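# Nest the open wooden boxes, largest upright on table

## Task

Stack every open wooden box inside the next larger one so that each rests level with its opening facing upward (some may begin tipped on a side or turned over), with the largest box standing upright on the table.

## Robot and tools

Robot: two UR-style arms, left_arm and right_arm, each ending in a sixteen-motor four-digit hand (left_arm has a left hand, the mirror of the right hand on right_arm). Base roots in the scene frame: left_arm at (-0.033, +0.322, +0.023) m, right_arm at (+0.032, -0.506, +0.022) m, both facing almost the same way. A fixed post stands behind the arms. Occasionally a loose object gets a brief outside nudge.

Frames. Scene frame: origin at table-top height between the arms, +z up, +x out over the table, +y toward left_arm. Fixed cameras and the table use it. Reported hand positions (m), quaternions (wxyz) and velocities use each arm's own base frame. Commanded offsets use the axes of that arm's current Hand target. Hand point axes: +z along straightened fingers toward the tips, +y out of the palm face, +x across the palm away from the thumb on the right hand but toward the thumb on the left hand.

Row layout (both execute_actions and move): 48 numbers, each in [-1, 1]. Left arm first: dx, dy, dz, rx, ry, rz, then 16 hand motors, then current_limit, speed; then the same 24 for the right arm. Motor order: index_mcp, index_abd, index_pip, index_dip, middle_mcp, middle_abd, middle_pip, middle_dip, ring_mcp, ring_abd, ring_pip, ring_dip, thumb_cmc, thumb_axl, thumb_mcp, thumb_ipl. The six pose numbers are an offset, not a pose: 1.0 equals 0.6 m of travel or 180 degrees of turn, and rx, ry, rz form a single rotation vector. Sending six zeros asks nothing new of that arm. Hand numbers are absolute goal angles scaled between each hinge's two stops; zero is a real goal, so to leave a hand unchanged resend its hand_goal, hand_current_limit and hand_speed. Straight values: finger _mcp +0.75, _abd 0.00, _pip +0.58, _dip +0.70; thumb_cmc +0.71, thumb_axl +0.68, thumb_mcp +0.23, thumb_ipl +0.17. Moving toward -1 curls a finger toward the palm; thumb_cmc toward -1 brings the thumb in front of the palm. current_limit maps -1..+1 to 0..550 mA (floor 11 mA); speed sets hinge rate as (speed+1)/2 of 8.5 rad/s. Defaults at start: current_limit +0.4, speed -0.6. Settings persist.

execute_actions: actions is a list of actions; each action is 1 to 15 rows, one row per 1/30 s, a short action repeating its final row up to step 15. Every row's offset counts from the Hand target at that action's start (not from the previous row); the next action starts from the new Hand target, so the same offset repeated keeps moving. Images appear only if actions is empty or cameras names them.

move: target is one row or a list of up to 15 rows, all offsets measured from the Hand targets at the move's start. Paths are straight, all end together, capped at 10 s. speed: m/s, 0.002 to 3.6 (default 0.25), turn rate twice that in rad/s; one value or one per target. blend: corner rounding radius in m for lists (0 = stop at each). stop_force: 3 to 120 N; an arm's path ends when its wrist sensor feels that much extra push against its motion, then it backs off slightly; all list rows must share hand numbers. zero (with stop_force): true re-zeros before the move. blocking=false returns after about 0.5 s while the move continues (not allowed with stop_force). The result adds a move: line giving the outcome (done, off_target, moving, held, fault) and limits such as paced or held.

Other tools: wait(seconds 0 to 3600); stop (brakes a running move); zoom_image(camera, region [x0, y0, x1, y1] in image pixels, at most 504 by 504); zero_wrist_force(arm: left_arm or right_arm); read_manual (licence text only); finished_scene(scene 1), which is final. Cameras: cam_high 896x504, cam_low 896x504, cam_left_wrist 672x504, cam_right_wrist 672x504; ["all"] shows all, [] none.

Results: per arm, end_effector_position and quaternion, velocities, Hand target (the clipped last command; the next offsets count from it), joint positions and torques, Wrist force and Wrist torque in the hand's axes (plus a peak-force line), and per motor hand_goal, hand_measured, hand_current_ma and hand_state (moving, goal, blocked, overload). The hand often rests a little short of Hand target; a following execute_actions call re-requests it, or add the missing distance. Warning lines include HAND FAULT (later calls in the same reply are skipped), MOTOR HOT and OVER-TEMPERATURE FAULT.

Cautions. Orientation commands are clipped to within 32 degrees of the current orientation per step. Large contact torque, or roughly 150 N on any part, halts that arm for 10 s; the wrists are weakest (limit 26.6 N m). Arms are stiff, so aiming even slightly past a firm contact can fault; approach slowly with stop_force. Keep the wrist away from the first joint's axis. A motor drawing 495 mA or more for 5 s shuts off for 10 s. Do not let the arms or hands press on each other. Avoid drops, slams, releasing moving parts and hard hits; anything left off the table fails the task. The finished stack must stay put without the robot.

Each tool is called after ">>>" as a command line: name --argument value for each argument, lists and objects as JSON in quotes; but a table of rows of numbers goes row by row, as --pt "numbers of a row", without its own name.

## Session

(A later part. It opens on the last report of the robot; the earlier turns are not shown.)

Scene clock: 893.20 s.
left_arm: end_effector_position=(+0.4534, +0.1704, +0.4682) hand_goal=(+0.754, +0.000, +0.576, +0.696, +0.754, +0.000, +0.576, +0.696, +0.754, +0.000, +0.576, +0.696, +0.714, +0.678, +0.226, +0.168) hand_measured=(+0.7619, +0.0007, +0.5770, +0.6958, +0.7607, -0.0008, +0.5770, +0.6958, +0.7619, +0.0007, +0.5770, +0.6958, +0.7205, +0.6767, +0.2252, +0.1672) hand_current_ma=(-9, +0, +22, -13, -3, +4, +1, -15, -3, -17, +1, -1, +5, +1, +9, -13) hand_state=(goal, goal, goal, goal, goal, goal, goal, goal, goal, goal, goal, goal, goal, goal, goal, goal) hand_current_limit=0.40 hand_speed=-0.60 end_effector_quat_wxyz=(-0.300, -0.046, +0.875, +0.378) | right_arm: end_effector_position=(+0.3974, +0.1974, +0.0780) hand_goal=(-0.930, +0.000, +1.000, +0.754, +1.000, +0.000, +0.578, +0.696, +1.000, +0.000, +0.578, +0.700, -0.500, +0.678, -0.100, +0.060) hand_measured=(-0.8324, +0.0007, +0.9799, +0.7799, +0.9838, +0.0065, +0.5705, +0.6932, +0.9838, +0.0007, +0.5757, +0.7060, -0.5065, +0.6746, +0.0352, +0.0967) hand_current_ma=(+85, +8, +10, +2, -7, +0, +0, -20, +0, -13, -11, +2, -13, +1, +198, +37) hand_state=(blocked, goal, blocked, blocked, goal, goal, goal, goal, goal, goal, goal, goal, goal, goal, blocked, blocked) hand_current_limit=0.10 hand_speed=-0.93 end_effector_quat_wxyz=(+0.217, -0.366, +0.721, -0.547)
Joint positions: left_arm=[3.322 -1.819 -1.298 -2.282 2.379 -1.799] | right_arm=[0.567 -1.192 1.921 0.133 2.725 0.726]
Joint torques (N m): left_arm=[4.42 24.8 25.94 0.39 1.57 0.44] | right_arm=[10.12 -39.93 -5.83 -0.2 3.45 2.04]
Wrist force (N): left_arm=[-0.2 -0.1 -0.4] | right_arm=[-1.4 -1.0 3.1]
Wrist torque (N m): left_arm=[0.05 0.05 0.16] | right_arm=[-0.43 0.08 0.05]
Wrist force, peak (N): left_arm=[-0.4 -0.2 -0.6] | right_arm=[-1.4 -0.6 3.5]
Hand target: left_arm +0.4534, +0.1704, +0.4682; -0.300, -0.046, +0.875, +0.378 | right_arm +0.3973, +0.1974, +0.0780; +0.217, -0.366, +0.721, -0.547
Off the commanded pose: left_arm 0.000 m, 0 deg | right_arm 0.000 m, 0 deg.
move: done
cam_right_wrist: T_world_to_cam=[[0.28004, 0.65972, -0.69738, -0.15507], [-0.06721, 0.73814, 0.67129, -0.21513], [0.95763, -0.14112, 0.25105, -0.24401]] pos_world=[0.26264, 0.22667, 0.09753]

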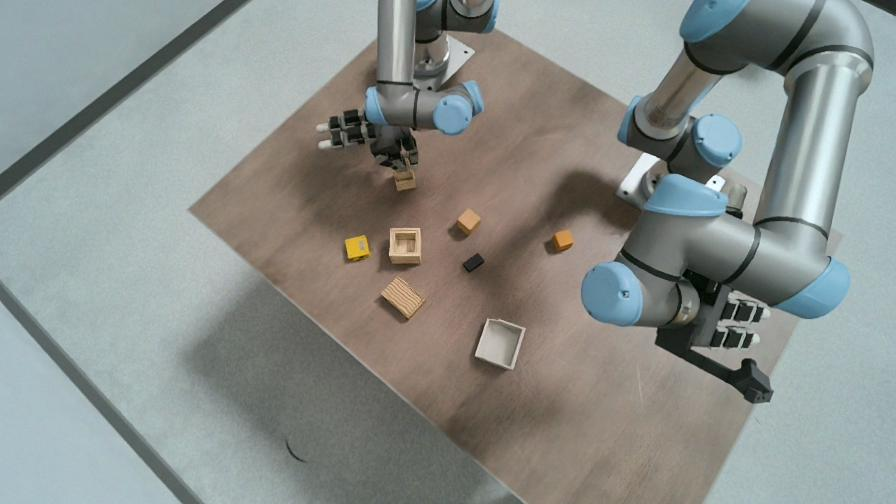

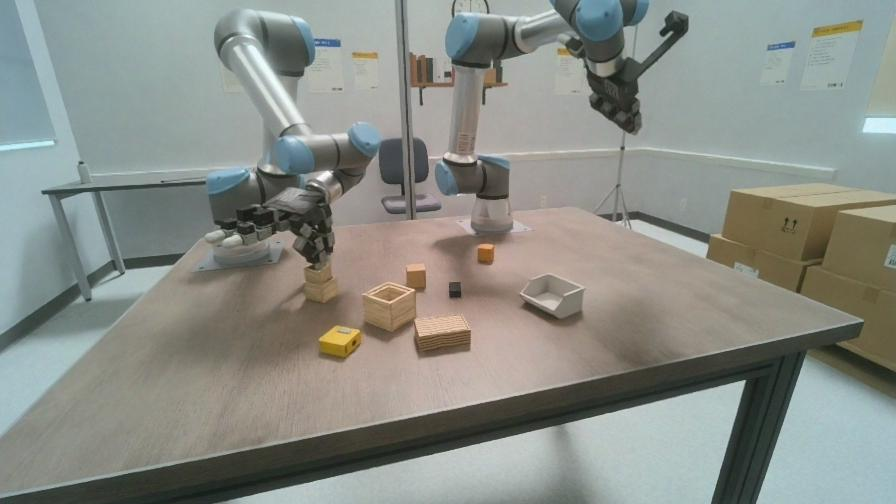

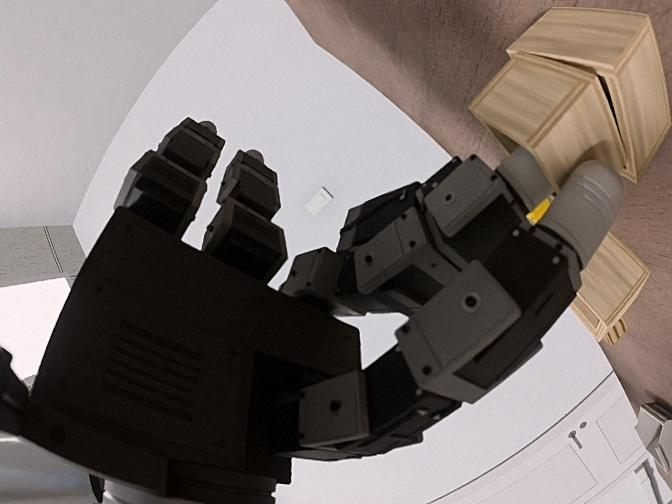

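>>> move --target '[0,0,0,0,0,0,0.754,0,0.576,0.696,0.754,0,0.576,0.696,0.754,0,0.576,0.696,0.714,0.678,0.226,0.168,0.4,-0.6,-0.00249,-0.00021,-0.00006,0,0,0,-0.93,0,1.0,0.754,1,0,0.577,0.696,1,0,0.577,0.7,-0.5,0.678,-0.10,0.059,0.1,-0.93]' --speed 0.02 --cameras '["cam_right_wrist"]'

>>> zoom_image --camera "cam_right_wrist" --region '[460, 40, 672, 310]'

>>> move --target '[0,0,0,0,0,0,0.754,0,0.576,0.696,0.754,0,0.576,0.696,0.754,0,0.576,0.696,0.714,0.678,0.226,0.168,0.4,-0.6,-0.00166,-0.00014,-0.00004,0,0,0,-0.93,0,1.0,0.754,1,0,0.577,0.696,1,0,0.577,0.7,-0.5,0.678,-0.10,0.059,0.1,-0.93]' --speed 0.02 --cameras '["cam_right_wrist"]'

>>> zoom_image --camera "cam_right_wrist" --region '[460, 40, 672, 310]'

Scene clock: 913.47 s.
left_arm: end_effector_position=(+0.4534, +0.1704, +0.4682) hand_goal=(+0.754, +0.000, +0.576, +0.696, +0.754, +0.000, +0.576, +0.696, +0.754, +0.000, +0.576, +0.696, +0.714, +0.678, +0.226, +0.168) hand_measured=(+0.7607, +0.0007, +0.5770, +0.6958, +0.7607, -0.0008, +0.5770, +0.6958, +0.7619, +0.0007, +0.5770, +0.6958, +0.7205, +0.6767, +0.2252, +0.1672) hand_current_ma=(+7, -5, +8, -13, +4, +2, +13, +0, +0, -3, +7, +2, +15, -7, +11, -4) hand_state=(goal, goal, goal, goal, goal, goal, goal, goal, goal, goal, goal, goal, goal, goal, goal, goal) hand_current_limit=0.40 hand_speed=-0.60 end_effector_quat_wxyz=(-0.300, -0.046, +0.875, +0.378) | right_arm: end_effector_position=(+0.3982, +0.1985, +0.0780) hand_goal=(-0.930, +0.000, +1.000, +0.754, +1.000, +0.000, +0.578, +0.696, +1.000, +0.000, +0.578, +0.700, -0.500, +0.678, -0.100, +0.060) hand_measured=(-0.8312, -0.0008, +0.9786, +0.7799, +0.9838, +0.0065, +0.5718, +0.6945, +0.9838, -0.0008, +0.5744, +0.7073, -0.5052, +0.6756, +0.0342, +0.0957) hand_current_ma=(+84, +4, +2, +1, +8, +3, +3, -10, +3, -9, -11, -5, -3, +4, +193, +29) hand_state=(blocked, goal, blocked, blocked, goal, goal, goal, goal, goal, goal, goal, goal, goal, goal, blocked, blocked) hand_current_limit=0.10 hand_speed=-0.93 end_effector_quat_wxyz=(+0.217, -0.366, +0.721, -0.547)
Joint positions: left_arm=[3.322 -1.819 -1.298 -2.282 2.379 -1.799] | right_arm=[0.568 -1.189 1.917 0.136 2.726 0.728]
Joint torques (N m): left_arm=[5.05 24.59 25.95 0.29 1.5 0.56] | right_arm=[10.85 -18.62 -23.24 3.13 3.34 2.32]
Wrist force (N): left_arm=[-0.3 -0.1 -0.3] | right_arm=[-1.0 -0.8 3.8]
Wrist torque (N m): left_arm=[0.03 0.07 0.15] | right_arm=[-0.44 0.03 -0.05]
Wrist force, peak (N): left_arm=[-0.6 0.2 -0.3] | right_arm=[-1.4 -0.9 3.7]
Hand target: left_arm +0.4534, +0.1704, +0.4682; -0.300, -0.046, +0.875, +0.378 | right_arm +0.3983, +0.1985, +0.0780; +0.217, -0.366, +0.721, -0.547
Off the commanded pose: left_arm 0.000 m, 0 deg | right_arm 0.000 m, 0 deg.
move: done
cam_right_wrist: T_world_to_cam=[[0.28004, 0.65974, -0.69736, -0.15603], [-0.06722, 0.73812, 0.67131, -0.21588], [0.95763, -0.14112, 0.25105, -0.24462]] pos_world=[0.26343, 0.22776, 0.09753]

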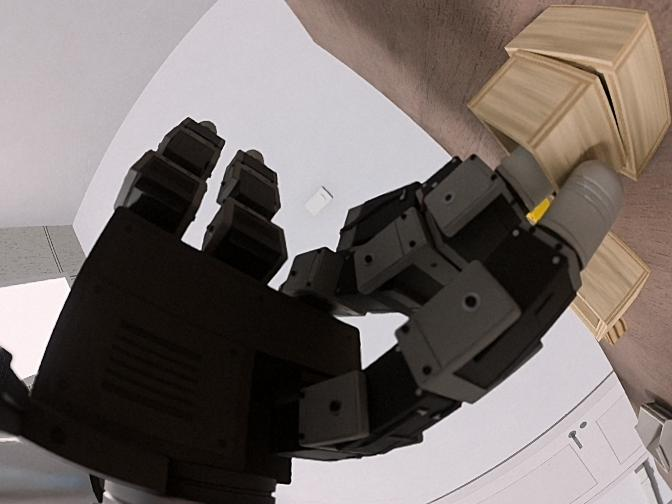

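Scaled by 1.867 from the camera's image (finer frame: 960x720).

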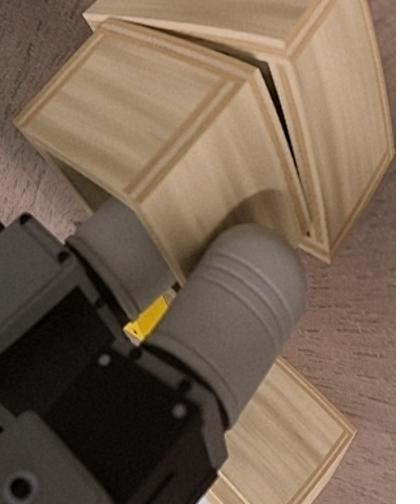

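Scene clock: 913.97 s.
left_arm: end_effector_position=(+0.4534, +0.1704, +0.4682) hand_goal=(+0.754, +0.000, +0.576, +0.696, +0.754, +0.000, +0.576, +0.696, +0.754, +0.000, +0.576, +0.696, +0.714, +0.678, +0.226, +0.168) hand_measured=(+0.7619, +0.0007, +0.5770, +0.6958, +0.7607, -0.0008, +0.5770, +0.6958, +0.7619, -0.0008, +0.5782, +0.6958, +0.7205, +0.6767, +0.2252, +0.1681) hand_current_ma=(-8, +1, +0, -22, +2, +4, +5, -14, +9, -7, +11, +0, +17, -9, +10, +3) hand_state=(goal, goal, goal, goal, goal, goal, goal, goal, goal, goal, goal, goal, goal, goal, goal, goal) hand_current_limit=0.40 hand_speed=-0.60 end_effector_quat_wxyz=(-0.300, -0.046, +0.875, +0.378) | right_arm: end_effector_position=(+0.3989, +0.1993, +0.0780) hand_goal=(-0.930, +0.000, +1.000, +0.754, +1.000, +0.000, +0.578, +0.696, +1.000, +0.000, +0.578, +0.700, -0.500, +0.678, -0.100, +0.060) hand_measured=(-0.8312, -0.0008, +0.9786, +0.7812, +0.9838, +0.0065, +0.5705, +0.6920, +0.9826, +0.0007, +0.5744, +0.7073, -0.5065, +0.6756, +0.0352, +0.0957) hand_current_ma=(+80, +1, +6, +7, +2, -6, -10, -15, +8, -18, -14, -2, -20, -1, +189, +29) hand_state=(blocked, goal, blocked, blocked, goal, goal, goal, goal, goal, goal, goal, goal, goal, goal, blocked, blocked) hand_current_limit=0.10 hand_speed=-0.93 end_effector_quat_wxyz=(+0.217, -0.366, +0.721, -0.547)
Joint positions: left_arm=[3.322 -1.819 -1.298 -2.282 2.379 -1.799] | right_arm=[0.569 -1.186 1.914 0.138 2.726 0.729]
Joint torques (N m): left_arm=[4.97 24.89 25.69 0.49 1.58 0.64] | right_arm=[9.29 -15.98 -25.13 2.87 3.63 2.25]
Wrist force (N): left_arm=[-0.3 -0.2 -0.3] | right_arm=[-1.2 -0.7 3.5]
Wrist torque (N m): left_arm=[0.02 0.06 0.15] | right_arm=[-0.41 0.06 -0.05]
Wrist force, peak (N): left_arm=[-0.4 0.2 -0.4] | right_arm=[-1.2 -0.7 3.7]
Hand target: left_arm +0.4534, +0.1704, +0.4682; -0.300, -0.046, +0.875, +0.378 | right_arm +0.3989, +0.1993, +0.0780; +0.217, -0.366, +0.721, -0.547
Off the commanded pose: left_arm 0.000 m, 0 deg | right_arm 0.000 m, 0 deg.
move: done
cam_right_wrist: T_world_to_cam=[[0.28004, 0.65974, -0.69736, -0.15672], [-0.06722, 0.73812, 0.67131, -0.21643], [0.95763, -0.14112, 0.25105, -0.24508]] pos_world=[0.26404, 0.22856, 0.09753]

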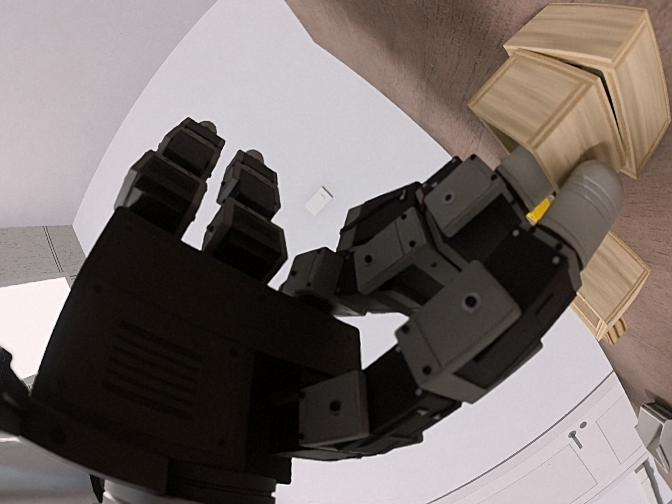

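Scaled by 1.867 from the camera's image (finer frame: 960x720).

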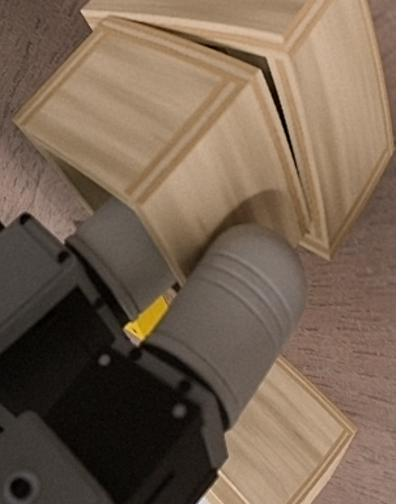

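>>> move --target '[0,0,0,0,0,0,0.754,0,0.576,0.696,0.754,0,0.576,0.696,0.754,0,0.576,0.696,0.714,0.678,0.226,0.168,0.4,-0.6,0.005,0.00042,0.00012,0,0,0,-0.93,0,1.0,0.754,1,0,0.577,0.696,1,0,0.577,0.7,-0.5,0.678,-0.10,0.059,0.1,-0.93]' --speed 0.02 --cameras '["cam_right_wrist"]'

>>> zoom_image --camera "cam_right_wrist" --region '[460, 40, 672, 310]'

>>> move --target '[0,0,0,0,0,0,0.754,0,0.576,0.696,0.754,0,0.576,0.696,0.754,0,0.576,0.696,0.714,0.678,0.226,0.168,0.4,-0.6,0.00001,-0.00077,0.00238,0,0,0,-0.93,0,1.0,0.754,1,0,0.577,0.696,1,0,0.577,0.7,-0.5,0.678,-0.10,0.059,0.1,-0.93]' --speed 0.02 --cameras '["cam_right_wrist"]'

>>> zoom_image --camera "cam_right_wrist" --region '[460, 40, 672, 310]'

Scene clock: 921.33 s.
left_arm: end_effector_position=(+0.4534, +0.1704, +0.4682) hand_goal=(+0.754, +0.000, +0.576, +0.696, +0.754, +0.000, +0.576, +0.696, +0.754, +0.000, +0.576, +0.696, +0.714, +0.678, +0.226, +0.168) hand_measured=(+0.7607, -0.0008, +0.5770, +0.6958, +0.7607, -0.0008, +0.5770, +0.6958, +0.7619, -0.0008, +0.5770, +0.6958, +0.7205, +0.6777, +0.2242, +0.1681) hand_current_ma=(+5, +2, +10, -1, +6, +8, +5, -14, -4, -14, +0, -3, +8, +1, +2, +6) hand_state=(goal, goal, goal, goal, goal, goal, goal, goal, goal, goal, goal, goal, goal, goal, goal, goal) hand_current_limit=0.40 hand_speed=-0.60 end_effector_quat_wxyz=(-0.300, -0.046, +0.875, +0.378) | right_arm: end_effector_position=(+0.3970, +0.1971, +0.0780) hand_goal=(-0.930, +0.000, +1.000, +0.754, +1.000, +0.000, +0.578, +0.696, +1.000, +0.000, +0.578, +0.700, -0.500, +0.678, -0.100, +0.060) hand_measured=(-0.8324, -0.0008, +0.9786, +0.7799, +0.9838, +0.0065, +0.5731, +0.6932, +0.9838, -0.0008, +0.5757, +0.7073, -0.5065, +0.6756, +0.0352, +0.0967) hand_current_ma=(+87, +6, -3, -1, -4, -5, +5, -8, +13, -18, -6, +3, -4, -3, +193, +30) hand_state=(blocked, goal, blocked, blocked, goal, goal, goal, goal, goal, goal, goal, goal, goal, goal, blocked, blocked) hand_current_limit=0.10 hand_speed=-0.93 end_effector_quat_wxyz=(+0.217, -0.366, +0.721, -0.547)
Joint positions: left_arm=[3.322 -1.819 -1.298 -2.282 2.379 -1.799] | right_arm=[0.567 -1.193 1.923 0.132 2.725 0.725]
Joint torques (N m): left_arm=[4.62 24.36 26.85 0.53 1.66 0.55] | right_arm=[-9.51 -37.94 -6.44 -0.39 -0.93 -2.12]
Wrist force (N): left_arm=[-0.2 0.0 -0.3] | right_arm=[-1.5 -0.8 3.2]
Wrist torque (N m): left_arm=[0.05 0.05 0.16] | right_arm=[-0.41 0.08 0.08]
Wrist force, peak (N): left_arm=[-0.7 0.3 -0.2] | right_arm=[-1.1 -1.0 3.9]
Hand target: left_arm +0.4534, +0.1704, +0.4682; -0.300, -0.046, +0.875, +0.378 | right_arm +0.3970, +0.1970, +0.0780; +0.217, -0.366, +0.721, -0.547
Off the commanded pose: left_arm 0.000 m, 0 deg | right_arm 0.000 m, 0 deg.
move: done
cam_right_wrist: T_world_to_cam=[[0.28004, 0.65972, -0.69738, -0.15476], [-0.06721, 0.73814, 0.67129, -0.21493], [0.95763, -0.14112, 0.25105, -0.24366]] pos_world=[0.26223, 0.22637, 0.09753]

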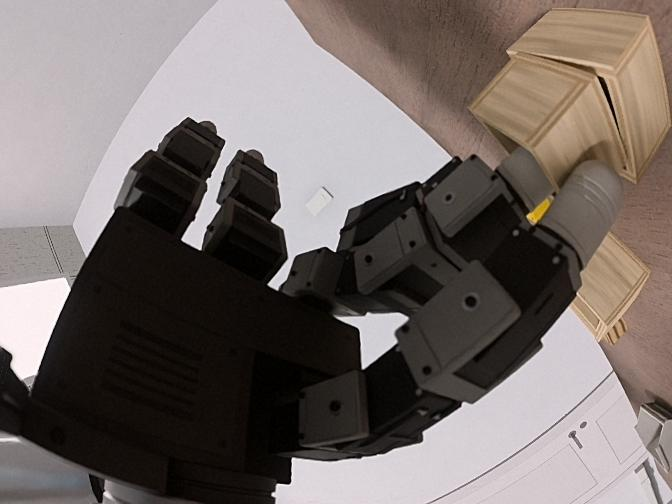

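Scaled by 1.867 from the camera's image (finer frame: 960x720).

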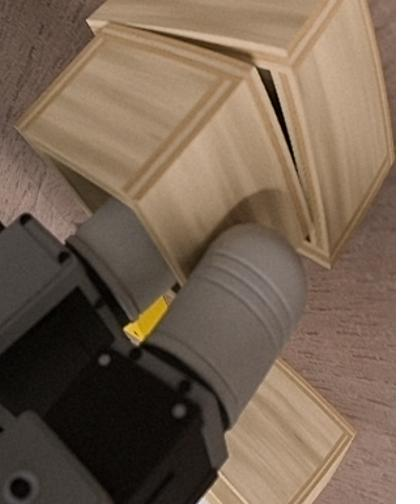

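Scene clock: 921.83 s.
left_arm: end_effector_position=(+0.4534, +0.1704, +0.4682) hand_goal=(+0.754, +0.000, +0.576, +0.696, +0.754, +0.000, +0.576, +0.696, +0.754, +0.000, +0.576, +0.696, +0.714, +0.678, +0.226, +0.168) hand_measured=(+0.7607, +0.0007, +0.5770, +0.6958, +0.7607, -0.0008, +0.5770, +0.6958, +0.7619, +0.0007, +0.5770, +0.6958, +0.7205, +0.6777, +0.2252, +0.1681) hand_current_ma=(-4, -18, +9, -11, +3, +5, +8, -6, +0, +0, +3, -16, +5, -1, -5, +2) hand_state=(goal, goal, goal, goal, goal, goal, goal, goal, goal, goal, goal, goal, goal, goal, goal, goal) hand_current_limit=0.40 hand_speed=-0.60 end_effector_quat_wxyz=(-0.300, -0.046, +0.875, +0.378) | right_arm: end_effector_position=(+0.3981, +0.1961, +0.0780) hand_goal=(-0.930, +0.000, +1.000, +0.754, +1.000, +0.000, +0.578, +0.696, +1.000, +0.000, +0.578, +0.700, -0.500, +0.678, -0.100, +0.060) hand_measured=(-0.8312, -0.0008, +0.9786, +0.7799, +0.9826, +0.0051, +0.5718, +0.6932, +0.9838, -0.0008, +0.5757, +0.7073, -0.5065, +0.6756, +0.0352, +0.0967) hand_current_ma=(+93, -2, +4, +3, -8, -1, +1, -7, -3, -9, +3, -4, -3, -1, +202, +29) hand_state=(blocked, goal, blocked, blocked, goal, goal, goal, goal, goal, goal, goal, goal, goal, goal, blocked, blocked) hand_current_limit=0.10 hand_speed=-0.93 end_effector_quat_wxyz=(+0.217, -0.366, +0.721, -0.547)
Joint positions: left_arm=[3.322 -1.819 -1.298 -2.282 2.379 -1.799] | right_arm=[0.563 -1.195 1.924 0.126 2.722 0.718]
Joint torques (N m): left_arm=[5.21 24.66 24.77 0.36 1.78 0.66] | right_arm=[-8.1 -40.54 -6.19 -0.3 -1.14 -2.07]
Wrist force (N): left_arm=[-0.4 -0.1 -0.1] | right_arm=[-1.2 -1.0 2.9]
Wrist torque (N m): left_arm=[0.03 0.07 0.15] | right_arm=[-0.41 0.05 0.10]
Wrist force, peak (N): left_arm=[-0.4 -0.1 -0.5] | right_arm=[-1.2 -0.8 3.6]
Hand target: left_arm +0.4534, +0.1704, +0.4682; -0.300, -0.046, +0.875, +0.378 | right_arm +0.3981, +0.1960, +0.0780; +0.217, -0.366, +0.721, -0.547
Off the commanded pose: left_arm 0.000 m, 0 deg | right_arm 0.000 m, 0 deg.
move: done
cam_right_wrist: T_world_to_cam=[[0.28004, 0.65972, -0.69738, -0.15438], [-0.06721, 0.73814, 0.67129, -0.21413], [0.95763, -0.14112, 0.25105, -0.24476]] pos_world=[0.26323, 0.22537, 0.09753]

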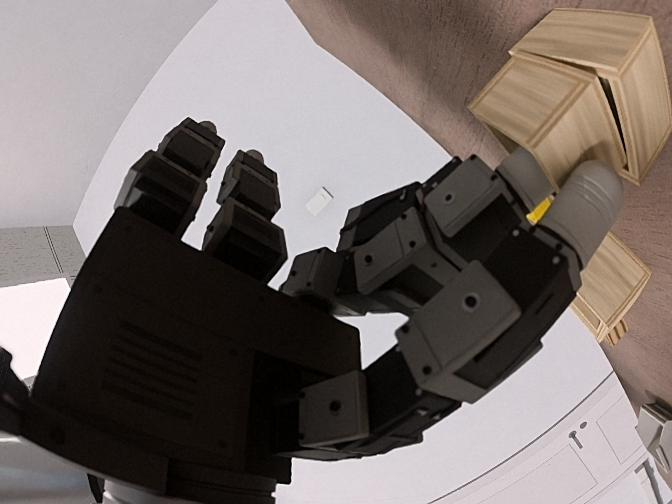

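Scaled by 1.867 from the camera's image (finer frame: 960x720).

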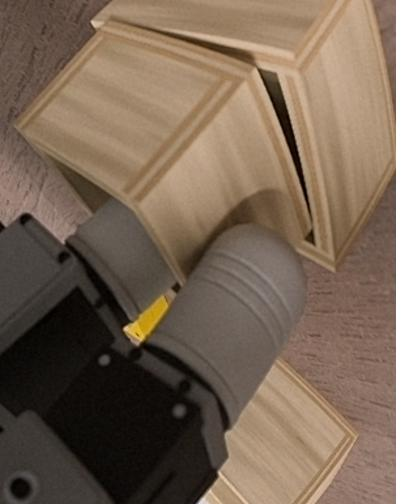

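>>> move --target '[0,0,0,0,0,0,0.754,0,0.576,0.696,0.754,0,0.576,0.696,0.754,0,0.576,0.696,0.714,0.678,0.226,0.168,0.4,-0.6,0.00001,-0.00077,0.00238,0,0,0,-0.93,0,1.0,0.754,1,0,0.577,0.696,1,0,0.577,0.7,-0.5,0.678,-0.10,0.059,0.1,-0.93]' --speed 0.02 --cameras '["cam_high","cam_low","cam_right_wrist"]'

>>> zoom_image --camera "cam_right_wrist" --region '[460, 40, 672, 310]'

>>> zoom_image --camera "cam_high" --region '[385, 150, 425, 195]'

>>> zoom_image --camera "cam_low" --region '[295, 240, 345, 310]'

Scene clock: 930.17 s.
left_arm: end_effector_position=(+0.4534, +0.1704, +0.4682) hand_goal=(+0.754, +0.000, +0.576, +0.696, +0.754, +0.000, +0.576, +0.696, +0.754, +0.000, +0.576, +0.696, +0.714, +0.678, +0.226, +0.168) hand_measured=(+0.7619, +0.0007, +0.5770, +0.6958, +0.7607, +0.0007, +0.5770, +0.6958, +0.7619, +0.0007, +0.5770, +0.6958, +0.7205, +0.6777, +0.2252, +0.1681) hand_current_ma=(+1, -15, +17, -8, +1, +2, +11, -6, +0, -14, +15, -2, +7, -2, +2, +1) hand_state=(goal, goal, goal, goal, goal, goal, goal, goal, goal, goal, goal, goal, goal, goal, goal, goal) hand_current_limit=0.40 hand_speed=-0.60 end_effector_quat_wxyz=(-0.300, -0.046, +0.875, +0.378) | right_arm: end_effector_position=(+0.3992, +0.1951, +0.0780) hand_goal=(-0.930, +0.000, +1.000, +0.754, +1.000, +0.000, +0.578, +0.696, +1.000, +0.000, +0.578, +0.700, -0.500, +0.678, -0.100, +0.060) hand_measured=(-0.8324, -0.0008, +0.9786, +0.7812, +0.9838, +0.0065, +0.5718, +0.6932, +0.9838, +0.0007, +0.5744, +0.7073, -0.5065, +0.6746, +0.0342, +0.0967) hand_current_ma=(+96, +0, +8, +2, -11, -3, +6, -19, +2, -9, -1, +3, -10, +7, +204, +37) hand_state=(blocked, goal, blocked, blocked, goal, goal, goal, goal, goal, goal, goal, goal, goal, goal, blocked, blocked) hand_current_limit=0.10 hand_speed=-0.93 end_effector_quat_wxyz=(+0.217, -0.366, +0.721, -0.547)
Joint positions: left_arm=[3.322 -1.819 -1.298 -2.282 2.379 -1.799] | right_arm=[0.559 -1.197 1.925 0.12 2.72 0.711]
Joint torques (N m): left_arm=[4.29 25.06 24.75 0.48 1.71 0.61] | right_arm=[-10.24 -38.76 -5.95 -0.33 -0.92 -2]
Wrist force (N): left_arm=[-0.4 -0.1 -0.3] | right_arm=[-1.3 -1.2 3.2]
Wrist torque (N m): left_arm=[0.04 0.08 0.14] | right_arm=[-0.48 0.06 0.07]
Wrist force, peak (N): left_arm=[-0.5 0.1 -0.5] | right_arm=[-1.4 -1.1 3.5]
Hand target: left_arm +0.4534, +0.1704, +0.4682; -0.300, -0.046, +0.875, +0.378 | right_arm +0.3993, +0.1951, +0.0780; +0.217, -0.366, +0.721, -0.547
Off the commanded pose: left_arm 0.000 m, 0 deg | right_arm 0.000 m, 0 deg.
move: done
cam_right_wrist: T_world_to_cam=[[0.28004, 0.65972, -0.69738, -0.15406], [-0.06721, 0.73814, 0.67129, -0.21331], [0.95763, -0.14112, 0.25105, -0.24605]] pos_world=[0.26443, 0.22437, 0.09753]

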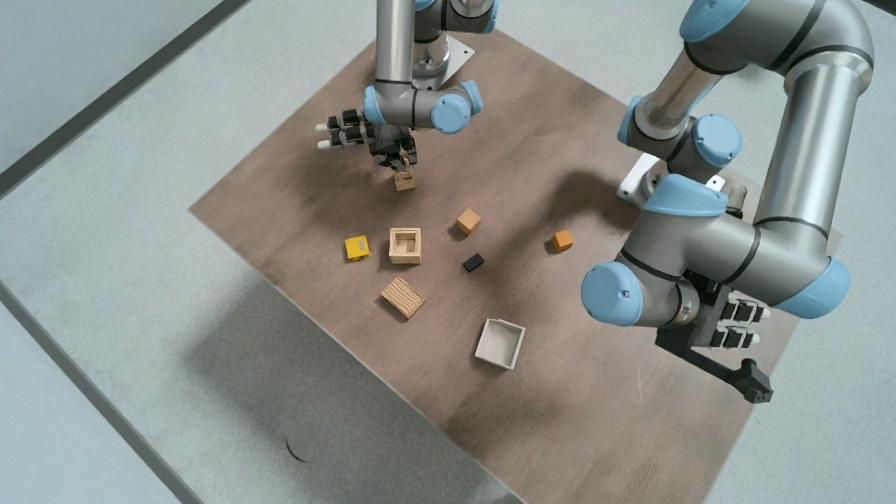

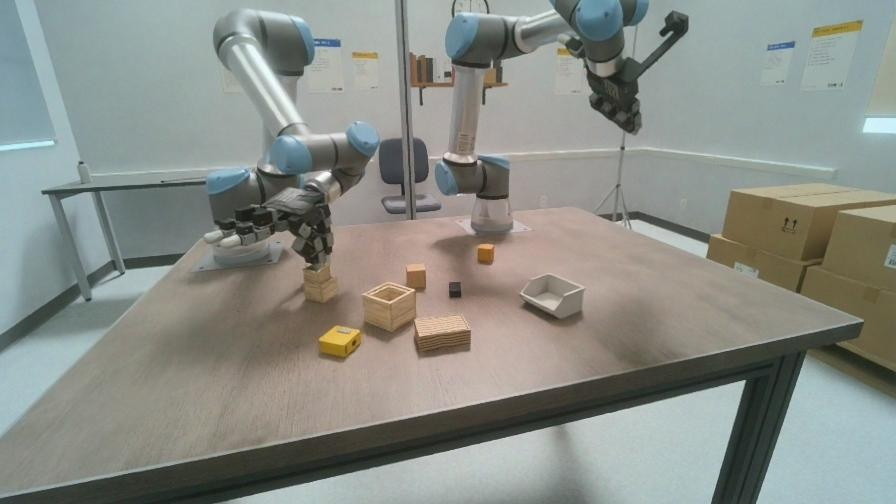

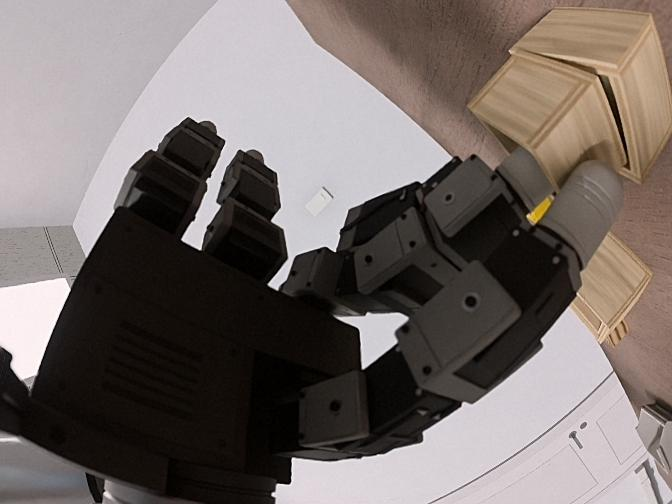

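Scaled by 1.867 from the camera's image (finer frame: 960x720).

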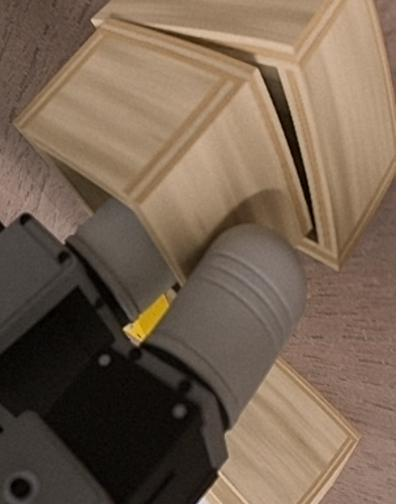

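Scaled by 11.200 from the camera's image (finer frame: 1280x720).

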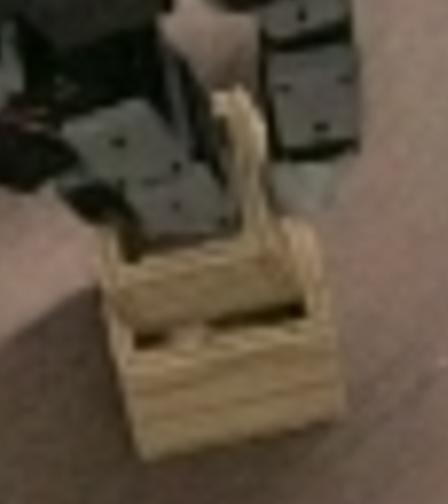

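Scaled by 7.200 from the camera's image (finer frame: 1280x720).

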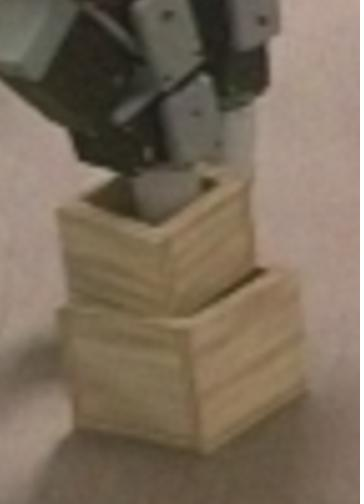

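>>> move --pt "0 0 0 0 0 0 0.754 0 0.576 0.696 0.754 0 0.576 0.696 0.754 0 0.576 0.696 0.714 0.678 0.226 0.168 0.4 -0.6 0.00175 -0.01895 -0.00615 0 0 0 -0.93 0 1.0 0.754 1 0 0.577 0.696 1 0 0.577 0.7 -0.5 0.678 -0.10 0.059 0.1 -0.93" --pt "0 0 0 0 0 0 0.754 0 0.576 0.696 0.754 0 0.576 0.696 0.754 0 0.576 0.696 0.714 0.678 0.226 0.168 0.4 -0.6 0.00837 -0.01455 -0.02595 0.0444 -0.0048 0.0274 -0.93 0 1.0 0.754 1 0 0.577 0.696 1 0 0.577 0.7 -0.5 0.678 -0.10 0.059 0.1 -0.93" --speed 0.04 --cameras '["cam_high","cam_low","cam_right_wrist"]'

>>> zoom_image --camera "cam_right_wrist" --region '[460, 20, 672, 310]'

>>> zoom_image --camera "cam_high" --region '[390, 158, 420, 193]'

>>> zoom_image --camera "cam_low" --region '[298, 250, 343, 310]'

Scene clock: 1046.70 s.
left_arm: end_effector_position=(+0.4534, +0.1704, +0.4682) hand_goal=(+0.754, +0.000, +0.576, +0.696, +0.754, +0.000, +0.576, +0.696, +0.754, +0.000, +0.576, +0.696, +0.714, +0.678, +0.226, +0.168) hand_measured=(+0.7619, +0.0007, +0.5770, +0.6958, +0.7607, +0.0007, +0.5770, +0.6958, +0.7619, +0.0007, +0.5770, +0.6958, +0.7205, +0.6777, +0.2252, +0.1672) hand_current_ma=(-9, -8, +20, -16, -1, -4, +3, -15, -8, -13, -2, -7, +8, -3, -2, -4) hand_state=(goal, goal, goal, goal, goal, goal, goal, goal, goal, goal, goal, goal, goal, goal, goal, goal) hand_current_limit=0.40 hand_speed=-0.60 end_effector_quat_wxyz=(-0.300, -0.046, +0.875, +0.378) | right_arm: end_effector_position=(+0.3875, +0.1999, +0.0915) hand_goal=(-0.930, +0.000, +1.000, +0.754, +1.000, +0.000, +0.578, +0.696, +1.000, +0.000, +0.578, +0.700, -0.500, +0.678, -0.100, +0.060) hand_measured=(-0.8312, -0.0023, +0.9786, +0.7812, +0.9850, +0.0051, +0.5718, +0.6932, +0.9838, +0.0007, +0.5757, +0.7073, -0.5065, +0.6756, +0.0342, +0.0967) hand_current_ma=(+86, +10, +5, -4, +1, -2, +4, +0, +0, -4, +4, +6, -12, -5, +192, +30) hand_state=(blocked, goal, blocked, blocked, goal, goal, goal, goal, goal, goal, goal, goal, goal, goal, blocked, blocked) hand_current_limit=0.10 hand_speed=-0.93 end_effector_quat_wxyz=(+0.271, -0.323, +0.695, -0.583)
Joint positions: left_arm=[3.322 -1.819 -1.298 -2.282 2.379 -1.799] | right_arm=[0.63 -1.25 2.011 -0.125 2.846 0.616]
Joint torques (N m): left_arm=[4.35 24.1 25.29 0.49 1.83 0.69] | right_arm=[9.22 -38.58 -5.01 -0.48 3.41 -2.05]
Wrist force (N): left_arm=[-0.2 0.0 -0.4] | right_arm=[-0.9 -0.6 3.8]
Wrist torque (N m): left_arm=[0.05 0.05 0.16] | right_arm=[-0.50 0.01 0.10]
Wrist force, peak (N): left_arm=[-0.7 -0.1 -0.3] | right_arm=[-1.2 -1.0 4.0]
Hand target: left_arm +0.4534, +0.1704, +0.4682; -0.300, -0.046, +0.875, +0.378 | right_arm +0.3875, +0.1999, +0.0915; +0.271, -0.323, +0.694, -0.583
Off the commanded pose: left_arm 0.000 m, 0 deg | right_arm 0.000 m, 0 deg.
move: done
cam_right_wrist: T_world_to_cam=[[0.39061, 0.64401, -0.65778, -0.18777], [-0.17356, 0.75325, 0.63442, -0.18509], [0.90405, -0.13365, 0.406, -0.23239]] pos_world=[0.25131, 0.22928, 0.08826]

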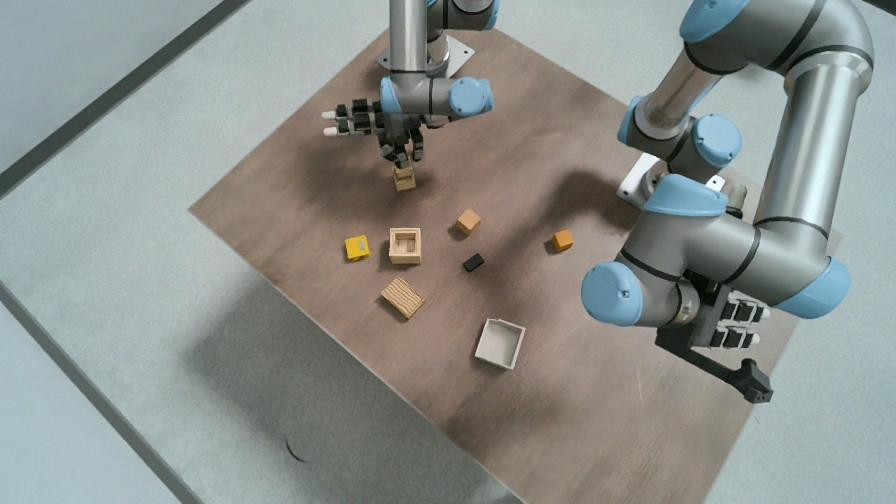

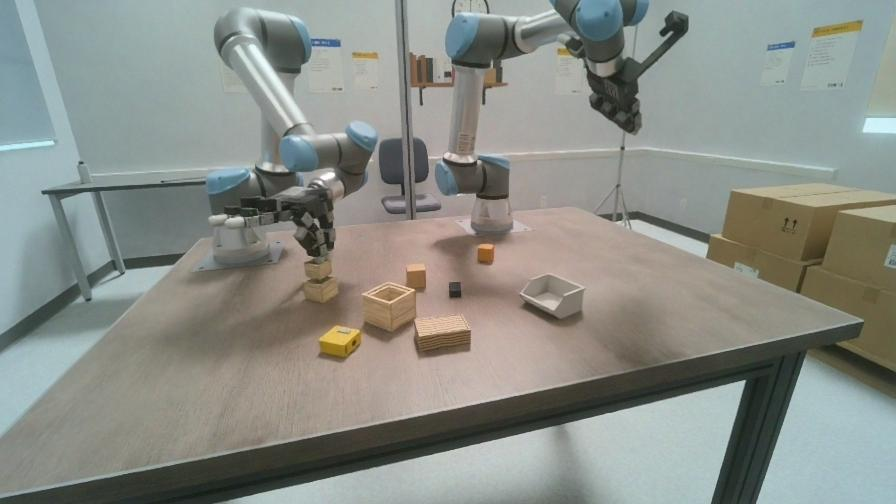

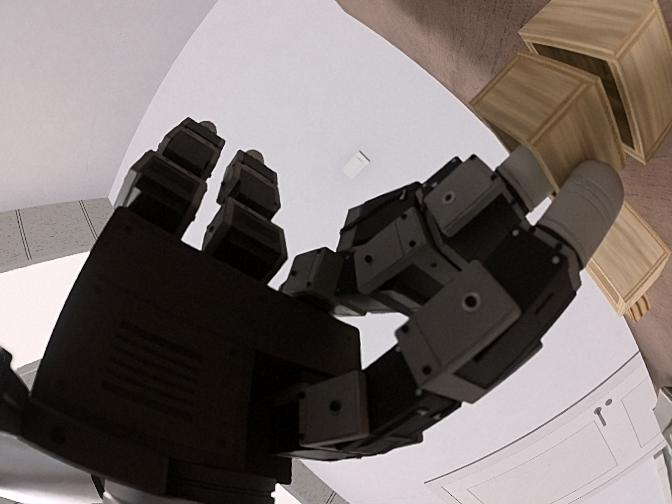

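Scaled by 1.738 from the camera's image (finer frame: 960x720).

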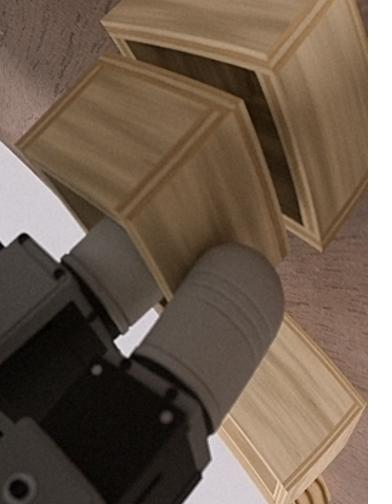

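Scaled by 14.400 from the camera's image (finer frame: 1280x720).

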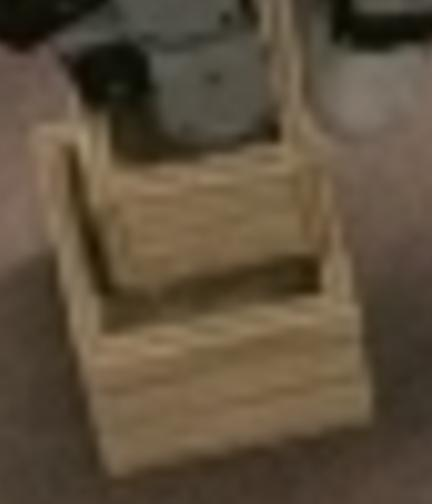

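Scaled by 8.400 from the camera's image (finer frame: 1280x720).

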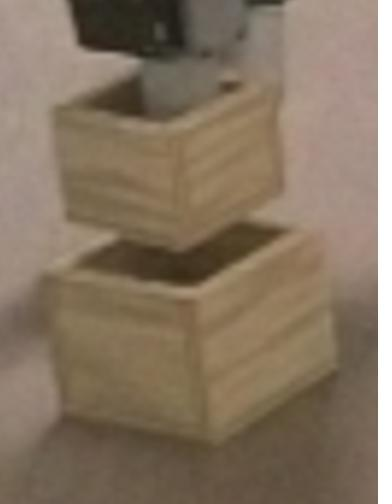

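>>> zoom_image --camera "cam_low" --region '[300, 258, 324, 290]'

>>> zoom_image --camera "cam_low" --region '[318, 252, 342, 284]'

>>> zoom_image --camera "cam_low" --region '[300, 280, 344, 308]'

>>> zoom_image --camera "cam_high" --region '[390, 165, 420, 195]'

>>> zoom_image --camera "cam_right_wrist" --region '[500, 10, 660, 180]'

Scaled by 15.750 from the camera's image (finer frame: 1280x720).

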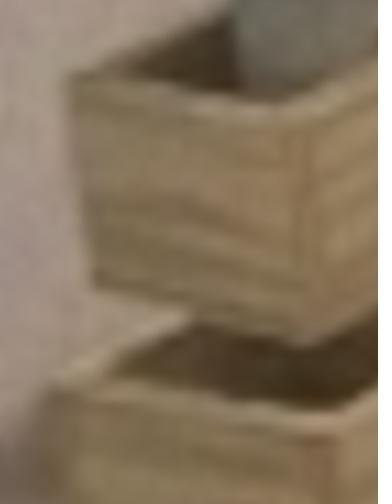

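Scaled by 15.750 from the camera's image (finer frame: 1280x720).

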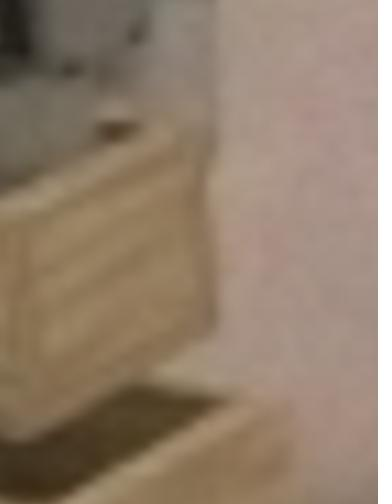

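Scaled by 11.455 from the camera's image (finer frame: 1280x720).

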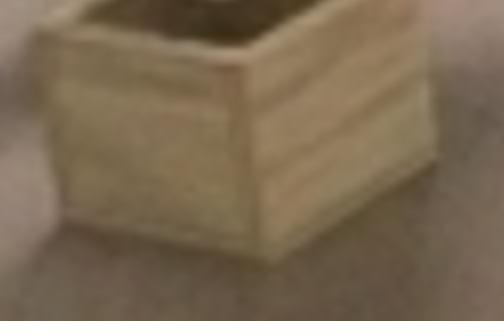

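Scaled by 16.800 from the camera's image (finer frame: 1280x720).

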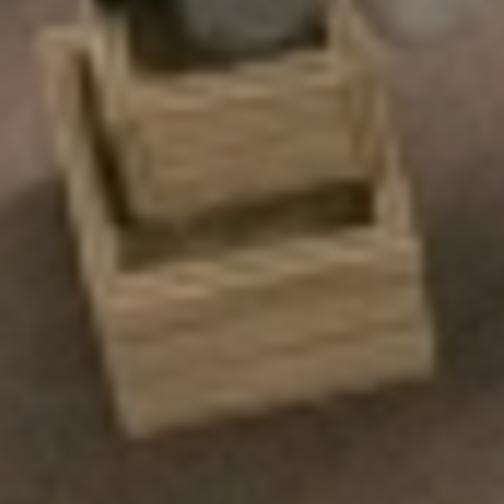

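Scaled by 2.965 from the camera's image (finer frame: 960x720).

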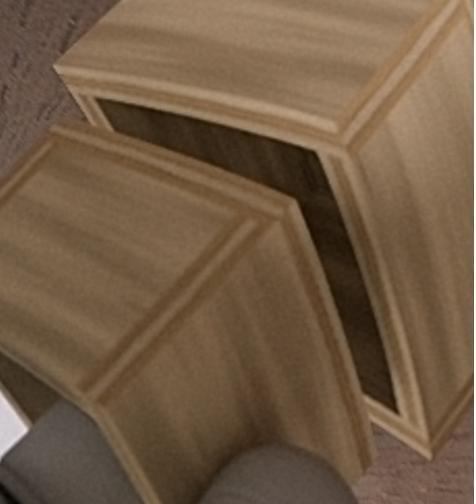

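>>> move --target '[0,0,0,0,0,0,0.754,0,0.576,0.696,0.754,0,0.576,0.696,0.754,0,0.576,0.696,0.714,0.678,0.226,0.168,0.4,-0.6,-0.0038,0.0098,0.0017,0,0,0,-0.93,0,1.0,0.754,1,0,0.577,0.696,1,0,0.577,0.7,-0.5,0.678,-0.10,0.059,0.1,-0.93]' --speed 0.04 --cameras '["cam_high","cam_low","cam_right_wrist"]'

>>> zoom_image --camera "cam_high" --region '[390, 165, 420, 195]'

>>> zoom_image --camera "cam_low" --region '[300, 262, 340, 302]'

>>> zoom_image --camera "cam_right_wrist" --region '[500, 10, 660, 180]'

Scene clock: 1151.87 s.
left_arm: end_effector_position=(+0.4534, +0.1704, +0.4682) hand_goal=(+0.754, +0.000, +0.576, +0.696, +0.754, +0.000, +0.576, +0.696, +0.754, +0.000, +0.576, +0.696, +0.714, +0.678, +0.226, +0.168) hand_measured=(+0.7619, -0.0008, +0.5770, +0.6958, +0.7607, +0.0007, +0.5770, +0.6958, +0.7619, +0.0007, +0.5770, +0.6958, +0.7217, +0.6767, +0.2252, +0.1681) hand_current_ma=(-11, +2, +13, +6, +11, +7, +3, +0, -14, -11, +7, -12, +4, -8, -3, +4) hand_state=(goal, goal, goal, goal, goal, goal, goal, goal, goal, goal, goal, goal, goal, goal, goal, goal) hand_current_limit=0.40 hand_speed=-0.60 end_effector_quat_wxyz=(-0.300, -0.046, +0.875, +0.378) | right_arm: end_effector_position=(+0.3889, +0.2016, +0.0857) hand_goal=(-0.930, +0.000, +1.000, +0.754, +1.000, +0.000, +0.578, +0.696, +1.000, +0.000, +0.578, +0.700, -0.500, +0.678, -0.100, +0.060) hand_measured=(-0.8312, -0.0008, +0.9786, +0.7812, +0.9850, +0.0065, +0.5718, +0.6920, +0.9838, -0.0008, +0.5744, +0.7073, -0.5065, +0.6756, +0.0342, +0.0967) hand_current_ma=(+80, +1, +0, +1, -3, +0, -3, -22, -2, -7, +1, -5, -13, +15, +194, +34) hand_state=(blocked, goal, blocked, blocked, goal, goal, goal, goal, goal, goal, goal, goal, goal, goal, blocked, blocked) hand_current_limit=0.10 hand_speed=-0.93 end_effector_quat_wxyz=(+0.271, -0.323, +0.694, -0.583)
Joint positions: left_arm=[3.322 -1.819 -1.298 -2.282 2.379 -1.799] | right_arm=[0.631 -1.234 2.01 -0.136 2.848 0.618]
Joint torques (N m): left_arm=[4.72 24.88 24.86 0.63 1.7 0.66] | right_arm=[8.92 -14.99 -24.19 -0.83 3.33 1.95]
Wrist force (N): left_arm=[-0.2 -0.1 -0.3] | right_arm=[-1.0 -0.2 3.9]
Wrist torque (N m): left_arm=[0.03 0.05 0.16] | right_arm=[-0.46 0.04 -0.03]
Wrist force, peak (N): left_arm=[-0.5 0.0 -0.4] | right_arm=[-0.9 -0.2 4.3]
Hand target: left_arm +0.4534, +0.1704, +0.4682; -0.300, -0.046, +0.875, +0.378 | right_arm +0.3889, +0.2016, +0.0855; +0.271, -0.323, +0.694, -0.583
Off the commanded pose: left_arm 0.000 m, 0 deg | right_arm 0.000 m, 0 deg.
move: done
cam_right_wrist: T_world_to_cam=[[0.39064, 0.64404, -0.65773, -0.19329], [-0.17384, 0.75326, 0.63434, -0.18235], [0.90398, -0.13346, 0.40621, -0.23121]] pos_world=[0.25281, 0.23098, 0.08246]

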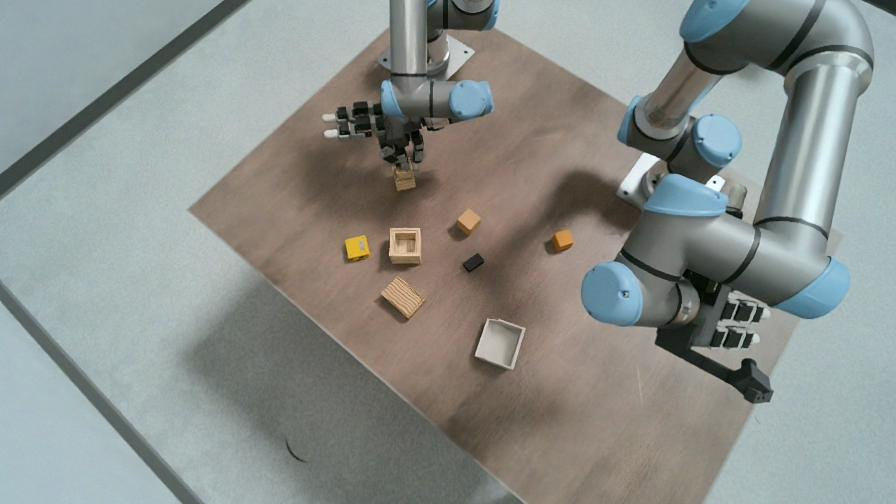

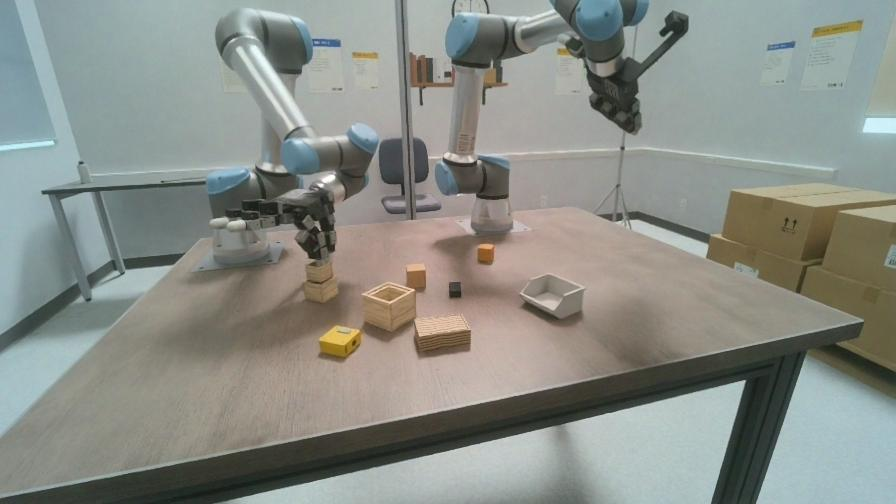

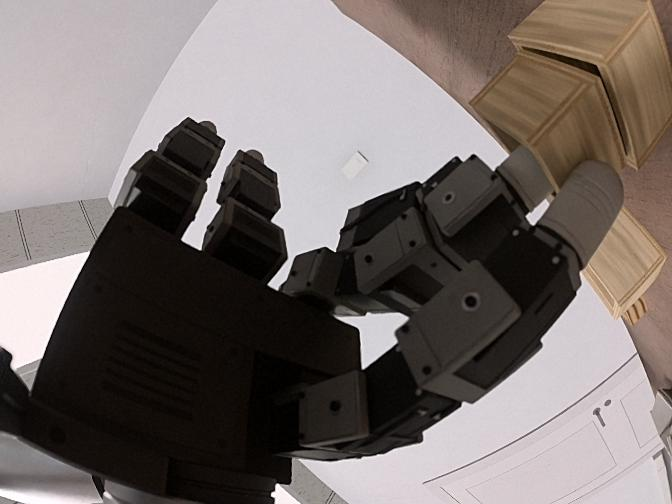

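Scaled by 16.800 from the camera's image (finer frame: 1280x720).

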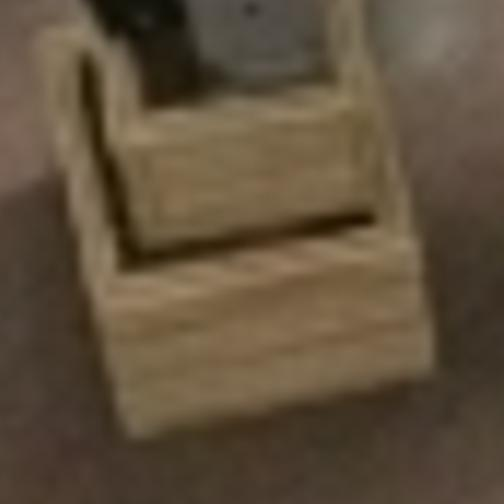

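Scaled by 12.600 from the camera's image (finer frame: 1280x720).

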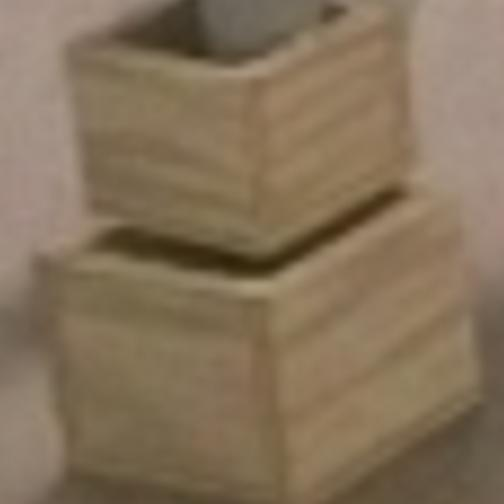

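Scaled by 2.965 from the camera's image (finer frame: 960x720).

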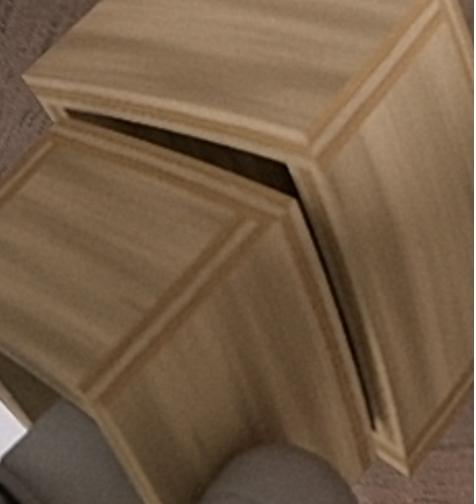

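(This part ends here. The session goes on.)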